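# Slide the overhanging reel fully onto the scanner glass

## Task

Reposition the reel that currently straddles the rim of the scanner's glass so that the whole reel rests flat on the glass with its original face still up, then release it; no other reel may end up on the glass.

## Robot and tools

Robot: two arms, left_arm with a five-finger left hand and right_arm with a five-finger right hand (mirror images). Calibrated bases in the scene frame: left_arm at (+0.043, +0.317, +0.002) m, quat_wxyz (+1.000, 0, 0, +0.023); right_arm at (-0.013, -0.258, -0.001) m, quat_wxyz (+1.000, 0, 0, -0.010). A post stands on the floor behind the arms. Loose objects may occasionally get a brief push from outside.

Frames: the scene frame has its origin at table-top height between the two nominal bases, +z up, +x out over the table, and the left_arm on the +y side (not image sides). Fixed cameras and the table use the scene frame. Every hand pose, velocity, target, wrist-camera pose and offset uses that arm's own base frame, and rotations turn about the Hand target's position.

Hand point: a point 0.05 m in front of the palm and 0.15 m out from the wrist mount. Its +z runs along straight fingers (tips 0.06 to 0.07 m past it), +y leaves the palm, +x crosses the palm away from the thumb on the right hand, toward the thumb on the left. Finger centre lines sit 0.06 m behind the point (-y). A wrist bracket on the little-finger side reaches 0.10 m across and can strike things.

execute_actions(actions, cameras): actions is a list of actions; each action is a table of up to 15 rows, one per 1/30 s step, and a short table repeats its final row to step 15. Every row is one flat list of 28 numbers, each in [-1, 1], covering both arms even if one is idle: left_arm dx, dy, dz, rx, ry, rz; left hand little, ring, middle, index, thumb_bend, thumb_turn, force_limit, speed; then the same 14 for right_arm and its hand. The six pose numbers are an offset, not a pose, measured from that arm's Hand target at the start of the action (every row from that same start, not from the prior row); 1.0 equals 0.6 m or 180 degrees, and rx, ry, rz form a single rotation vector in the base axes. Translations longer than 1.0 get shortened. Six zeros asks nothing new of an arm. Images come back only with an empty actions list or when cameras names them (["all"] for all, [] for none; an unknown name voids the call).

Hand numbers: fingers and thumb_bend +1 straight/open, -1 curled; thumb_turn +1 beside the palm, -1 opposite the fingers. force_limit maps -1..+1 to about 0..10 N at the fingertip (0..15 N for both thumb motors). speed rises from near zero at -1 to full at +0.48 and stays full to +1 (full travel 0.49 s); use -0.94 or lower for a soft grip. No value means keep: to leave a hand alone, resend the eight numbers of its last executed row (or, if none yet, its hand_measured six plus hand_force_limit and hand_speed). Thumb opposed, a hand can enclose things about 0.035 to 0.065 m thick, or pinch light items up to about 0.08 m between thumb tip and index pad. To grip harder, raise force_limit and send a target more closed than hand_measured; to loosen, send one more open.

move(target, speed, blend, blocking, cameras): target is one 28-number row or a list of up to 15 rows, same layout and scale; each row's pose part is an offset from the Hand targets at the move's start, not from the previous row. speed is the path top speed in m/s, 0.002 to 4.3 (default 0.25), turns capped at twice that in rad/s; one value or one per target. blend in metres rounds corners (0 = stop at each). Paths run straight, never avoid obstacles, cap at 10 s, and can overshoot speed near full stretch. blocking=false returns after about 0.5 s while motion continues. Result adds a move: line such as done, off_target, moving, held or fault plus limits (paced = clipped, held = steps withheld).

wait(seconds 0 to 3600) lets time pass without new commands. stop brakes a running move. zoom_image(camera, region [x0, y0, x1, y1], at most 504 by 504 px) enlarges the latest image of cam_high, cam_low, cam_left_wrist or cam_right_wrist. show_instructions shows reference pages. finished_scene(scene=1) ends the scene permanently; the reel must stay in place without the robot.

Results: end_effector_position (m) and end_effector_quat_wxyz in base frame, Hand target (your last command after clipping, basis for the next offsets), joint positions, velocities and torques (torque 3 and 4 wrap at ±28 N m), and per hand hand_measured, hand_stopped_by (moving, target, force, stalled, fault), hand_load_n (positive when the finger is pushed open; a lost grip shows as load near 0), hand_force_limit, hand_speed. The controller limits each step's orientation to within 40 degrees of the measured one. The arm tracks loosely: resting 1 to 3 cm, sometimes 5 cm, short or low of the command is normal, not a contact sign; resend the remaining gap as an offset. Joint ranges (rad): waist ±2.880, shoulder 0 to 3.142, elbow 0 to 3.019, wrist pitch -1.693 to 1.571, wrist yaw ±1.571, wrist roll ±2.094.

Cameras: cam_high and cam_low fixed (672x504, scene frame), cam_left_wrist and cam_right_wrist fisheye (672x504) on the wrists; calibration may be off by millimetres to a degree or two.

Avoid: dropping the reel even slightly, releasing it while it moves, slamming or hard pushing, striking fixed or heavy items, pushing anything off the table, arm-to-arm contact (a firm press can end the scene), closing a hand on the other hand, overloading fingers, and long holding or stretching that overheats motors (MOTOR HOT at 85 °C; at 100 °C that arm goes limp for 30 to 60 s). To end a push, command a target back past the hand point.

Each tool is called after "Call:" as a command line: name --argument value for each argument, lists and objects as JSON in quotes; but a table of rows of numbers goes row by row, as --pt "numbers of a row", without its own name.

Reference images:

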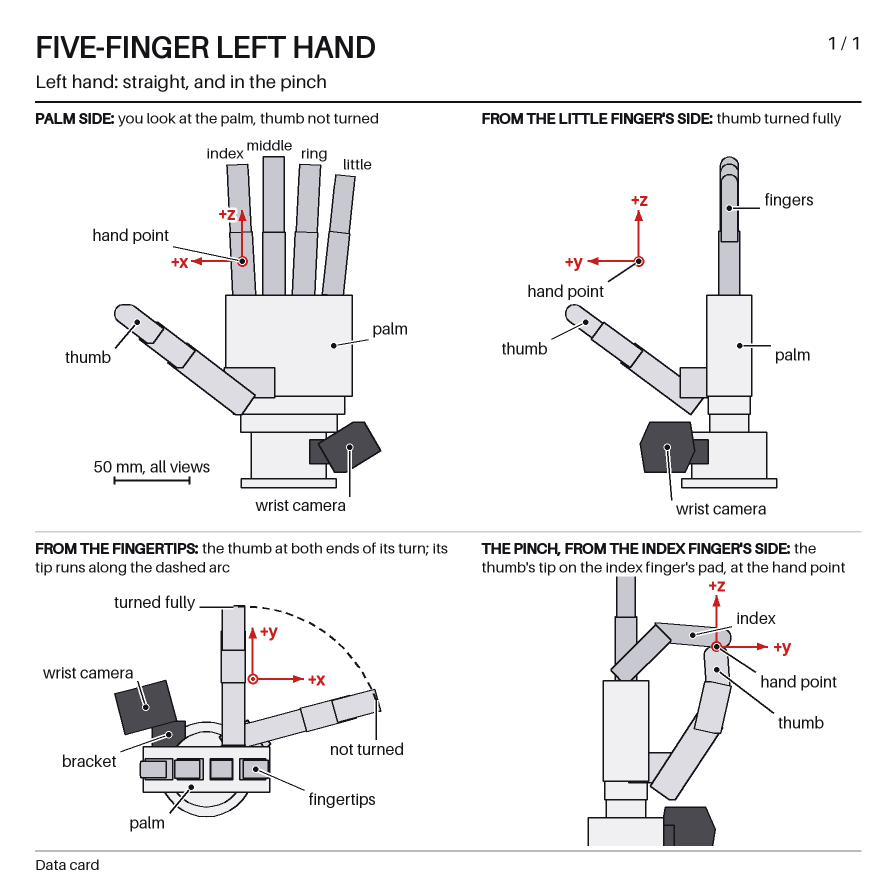

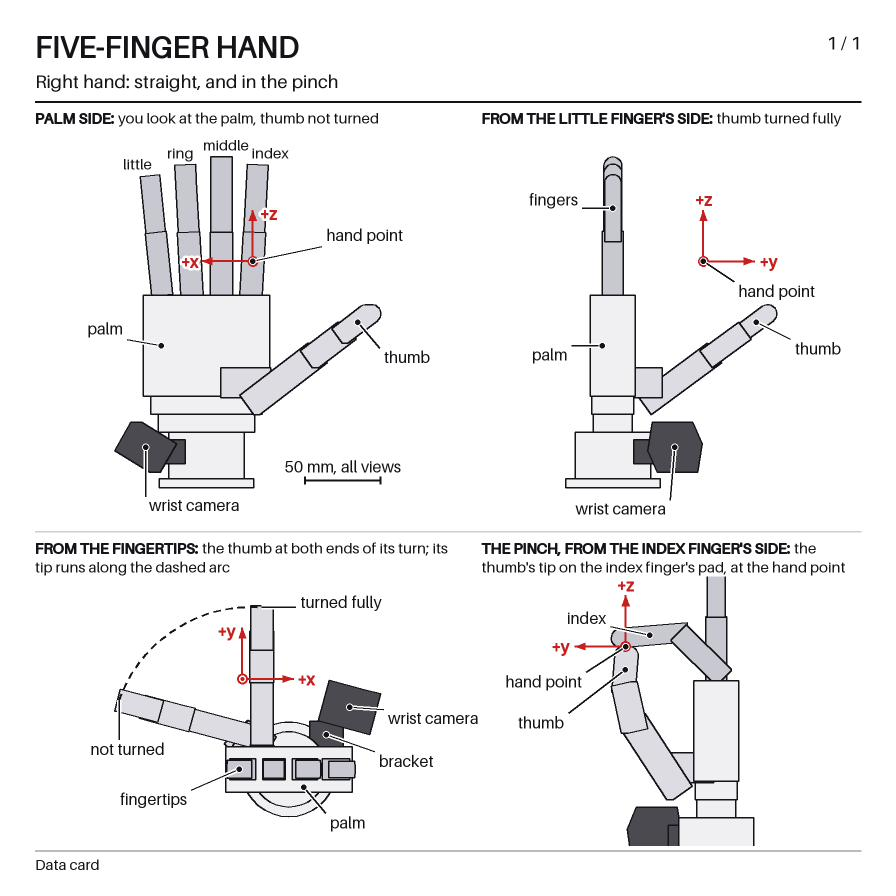

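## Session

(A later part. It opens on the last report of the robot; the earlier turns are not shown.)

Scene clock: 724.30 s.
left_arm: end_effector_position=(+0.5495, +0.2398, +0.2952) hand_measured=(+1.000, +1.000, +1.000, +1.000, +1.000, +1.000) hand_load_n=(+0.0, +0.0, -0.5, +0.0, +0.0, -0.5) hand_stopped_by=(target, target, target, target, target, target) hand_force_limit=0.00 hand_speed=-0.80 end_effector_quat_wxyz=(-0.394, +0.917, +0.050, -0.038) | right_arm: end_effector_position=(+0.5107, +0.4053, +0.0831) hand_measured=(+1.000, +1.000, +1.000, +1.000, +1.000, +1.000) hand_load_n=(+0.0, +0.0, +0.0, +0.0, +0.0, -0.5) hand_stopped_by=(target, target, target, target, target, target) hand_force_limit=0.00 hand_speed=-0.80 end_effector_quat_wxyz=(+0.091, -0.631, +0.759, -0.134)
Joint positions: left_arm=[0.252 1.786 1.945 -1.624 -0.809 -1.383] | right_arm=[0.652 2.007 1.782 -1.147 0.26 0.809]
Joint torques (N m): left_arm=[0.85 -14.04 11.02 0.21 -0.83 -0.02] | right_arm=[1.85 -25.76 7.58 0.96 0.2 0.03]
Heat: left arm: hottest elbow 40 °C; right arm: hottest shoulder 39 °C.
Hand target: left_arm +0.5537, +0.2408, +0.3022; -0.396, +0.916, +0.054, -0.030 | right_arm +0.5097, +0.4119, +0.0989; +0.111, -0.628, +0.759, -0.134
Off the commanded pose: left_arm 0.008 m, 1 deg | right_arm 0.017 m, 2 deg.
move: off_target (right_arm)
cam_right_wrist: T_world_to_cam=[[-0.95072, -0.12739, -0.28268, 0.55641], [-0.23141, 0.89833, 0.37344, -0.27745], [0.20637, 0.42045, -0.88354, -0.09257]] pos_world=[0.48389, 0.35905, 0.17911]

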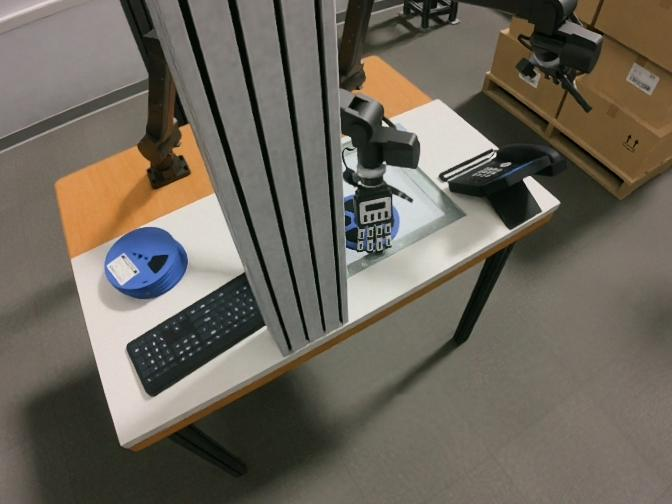

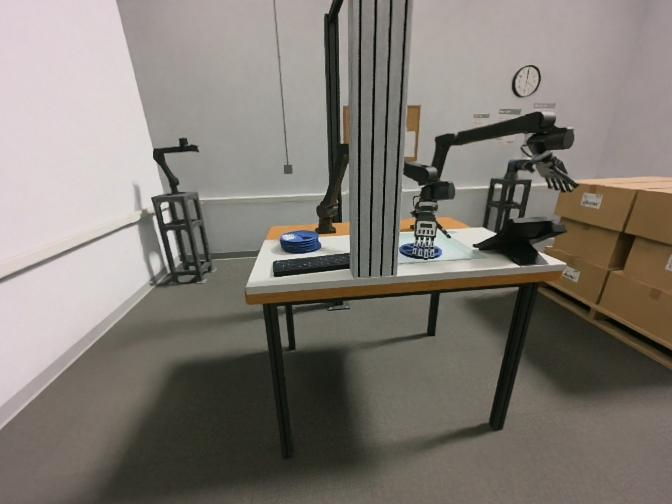

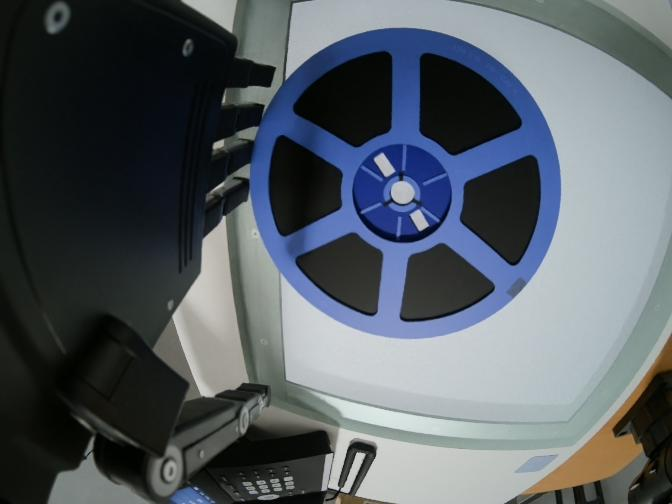

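Call:
move --target '[0,0,0,0,0,0,1,1,1,1,1,1,0,-0.8,-0.118,0.0226,0,0,0,0,1,1,1,1,1,1,0,-0.8]' --speed 0.06 --cameras '["cam_high","cam_low","cam_right_wrist"]'

Call:
zoom_image --camera "cam_high" --region '[335, 120, 475, 290]'

Scene clock: 734.07 s.
left_arm: end_effector_position=(+0.5495, +0.2398, +0.2952) hand_measured=(+1.000, +1.000, +1.000, +1.000, +1.000, +1.000) hand_load_n=(+0.0, +0.0, +0.0, +0.0, +0.0, +0.0) hand_stopped_by=(target, target, target, target, target, target) hand_force_limit=0.00 hand_speed=-0.80 end_effector_quat_wxyz=(-0.394, +0.917, +0.050, -0.038) | right_arm: end_effector_position=(+0.4374, +0.4208, +0.0827) hand_measured=(+1.000, +1.000, +1.000, +1.000, +1.000, +1.000) hand_load_n=(+0.0, +0.0, +0.0, +0.0, +0.0, +0.0) hand_stopped_by=(target, target, target, target, target, target) hand_force_limit=0.00 hand_speed=-0.80 end_effector_quat_wxyz=(+0.090, -0.633, +0.757, -0.134)
Joint positions: left_arm=[0.252 1.786 1.945 -1.624 -0.809 -1.383] | right_arm=[0.749 1.893 1.606 -1.114 0.277 0.904]
Joint torques (N m): left_arm=[0.85 -14.04 11.02 0.21 -0.83 -0.01] | right_arm=[1.32 -23.71 7.57 0.91 0.34 0.05]
Heat: left arm: hottest elbow 40 °C; right arm: hottest shoulder 39 °C.
Hand target: left_arm +0.5537, +0.2408, +0.3022; -0.396, +0.916, +0.054, -0.030 | right_arm +0.4388, +0.4255, +0.0989; +0.111, -0.628, +0.759, -0.134
Off the commanded pose: left_arm 0.008 m, 1 deg | right_arm 0.017 m, 3 deg.
move: off_target (right_arm)
cam_right_wrist: T_world_to_cam=[[-0.95093, -0.13283, -0.27943, 0.49077], [-0.23458, 0.89842, 0.37123, -0.30664], [0.20174, 0.41856, -0.8855, -0.08138]] pos_world=[0.41118, 0.37474, 0.17891]

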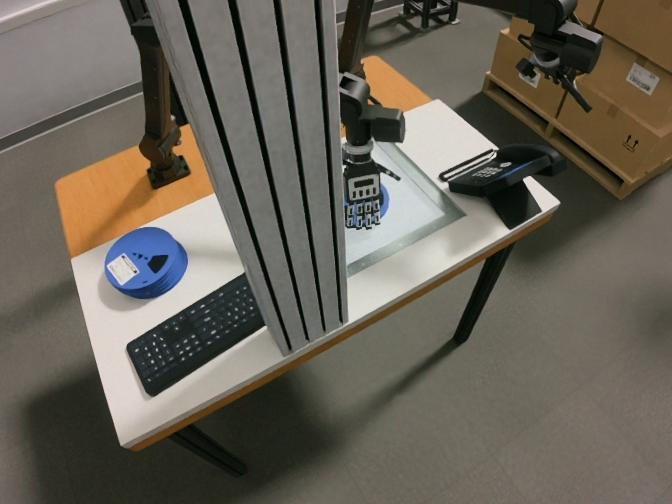

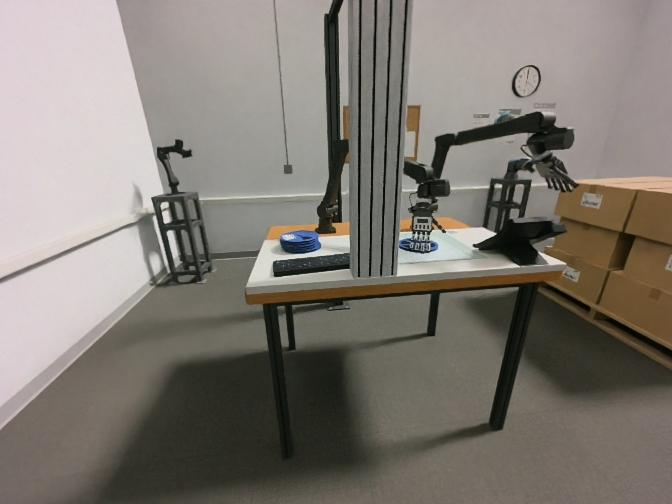

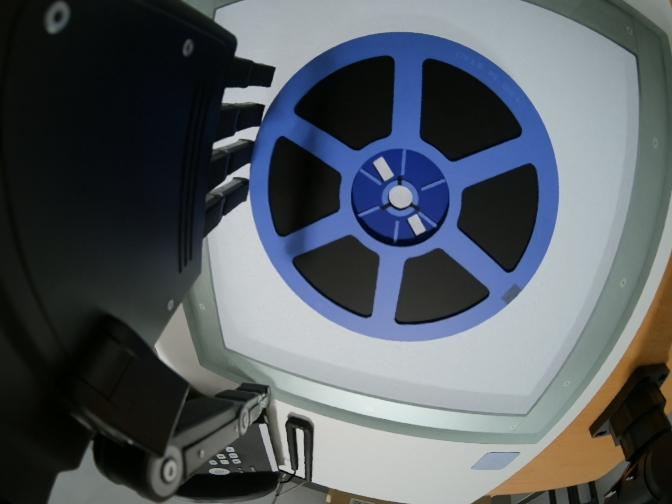

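Scaled by 2.965 from the camera's image (finer frame: 960x720).

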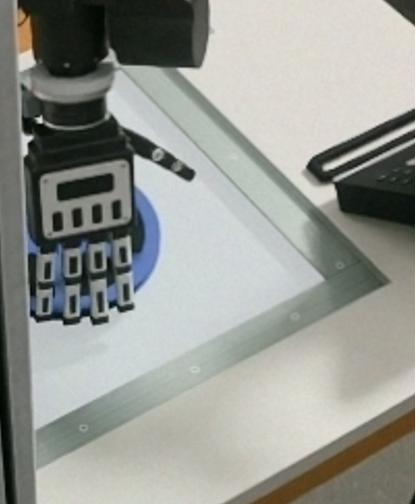

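Call:
move --pt "0 0 0 0 0 0 1 1 1 1 1 1 0 -0.8 0.06 -0.01 0.01 0 0 0 1 1 1 1 1 1 0 -0.8" --pt "0 0 0 0 0 0 1 1 1 1 1 1 0 -0.8 0.08 -0.013 0.3 0 0 0 1 1 1 1 1 1 0 -0.8" --speed '[0.06,0.15]' --cameras '["cam_high","cam_low","cam_right_wrist"]'

Call:
zoom_image --camera "cam_right_wrist" --region '[200, 0, 672, 470]'

Call:
zoom_image --camera "cam_low" --region '[395, 205, 485, 285]'

Scene clock: 748.10 s.
left_arm: end_effector_position=(+0.5495, +0.2398, +0.2952) hand_measured=(+1.000, +1.000, +1.000, +1.000, +1.000, +1.000) hand_load_n=(+0.0, +0.0, +0.0, +0.0, +0.0, +0.0) hand_stopped_by=(target, target, target, target, target, target) hand_force_limit=0.00 hand_speed=-0.80 end_effector_quat_wxyz=(-0.394, +0.917, +0.050, -0.038) | right_arm: end_effector_position=(+0.4792, +0.4161, +0.2646) hand_measured=(+1.000, +1.000, +1.000, +1.000, +1.000, +1.000) hand_load_n=(+0.0, +0.0, +0.0, +0.0, +0.0, +0.0) hand_stopped_by=(target, target, target, target, target, target) hand_force_limit=0.00 hand_speed=-0.80 end_effector_quat_wxyz=(+0.099, -0.629, +0.760, -0.134)
Joint positions: left_arm=[0.252 1.786 1.945 -1.624 -0.809 -1.383] | right_arm=[0.697 1.938 2.153 -1.584 0.269 0.858]
Joint torques (N m): left_arm=[0.91 -14.1 11.02 0.21 -0.83 -0.01] | right_arm=[0.26 -21.42 12.18 0.01 0.13 -0.14]
Heat: left arm: hottest elbow 40 °C; right arm: hottest shoulder 38 °C.
Hand target: left_arm +0.5537, +0.2408, +0.3022; -0.396, +0.916, +0.054, -0.030 | right_arm +0.4868, +0.4177, +0.2789; +0.111, -0.628, +0.759, -0.134
Off the commanded pose: left_arm 0.008 m, 1 deg | right_arm 0.016 m, 1 deg.
move: off_target (right_arm)
cam_right_wrist: T_world_to_cam=[[-0.94759, -0.122, -0.29529, 0.57874], [-0.23348, 0.89531, 0.37934, -0.36151], [0.2181, 0.4284, -0.87687, 0.05908]] pos_world=[0.45111, 0.36896, 0.35984]

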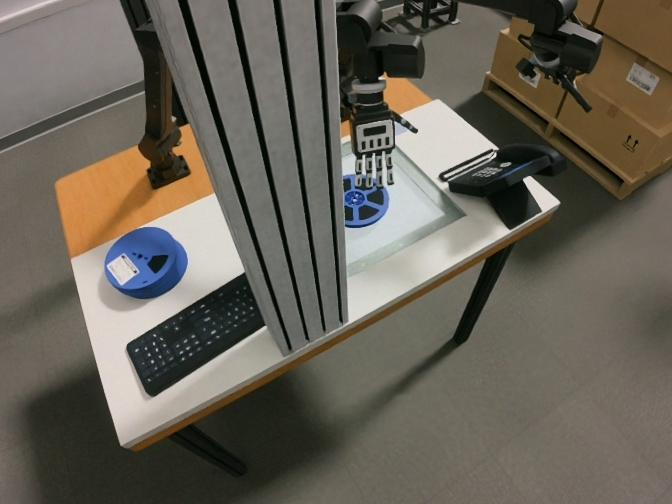

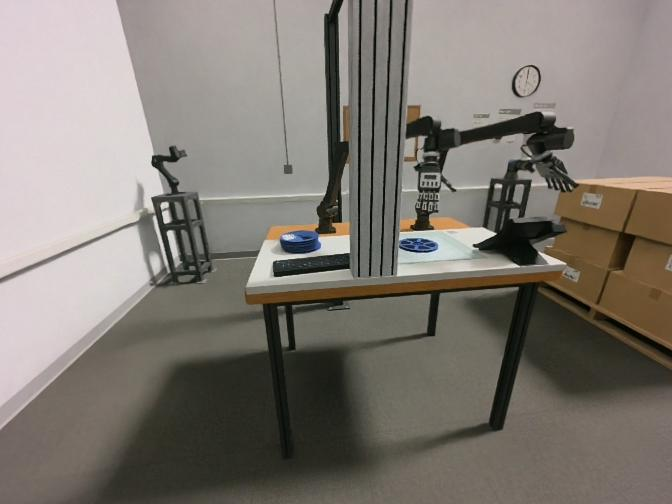

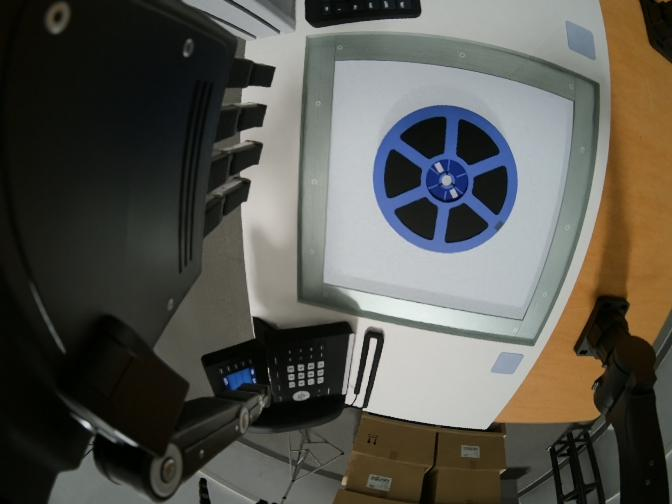

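Scaled by 1.068 from the camera's image (finer frame: 960x720).

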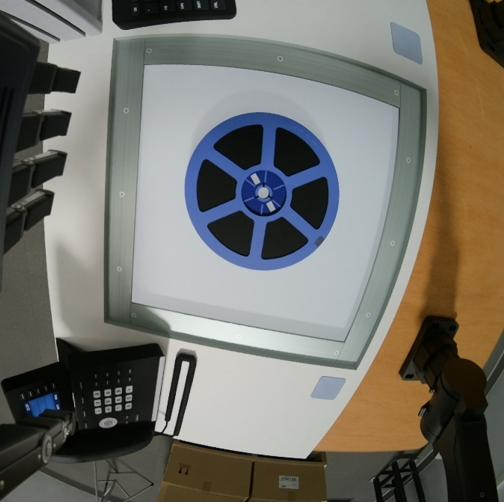

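Scaled by 5.600 from the camera's image (finer frame: 960x720).

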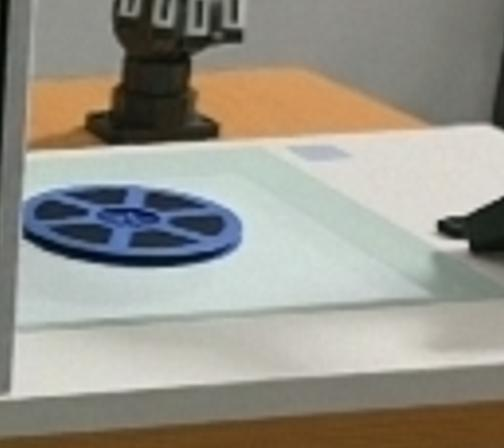

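Call:
finished_scene

The scene is finished: the task was done.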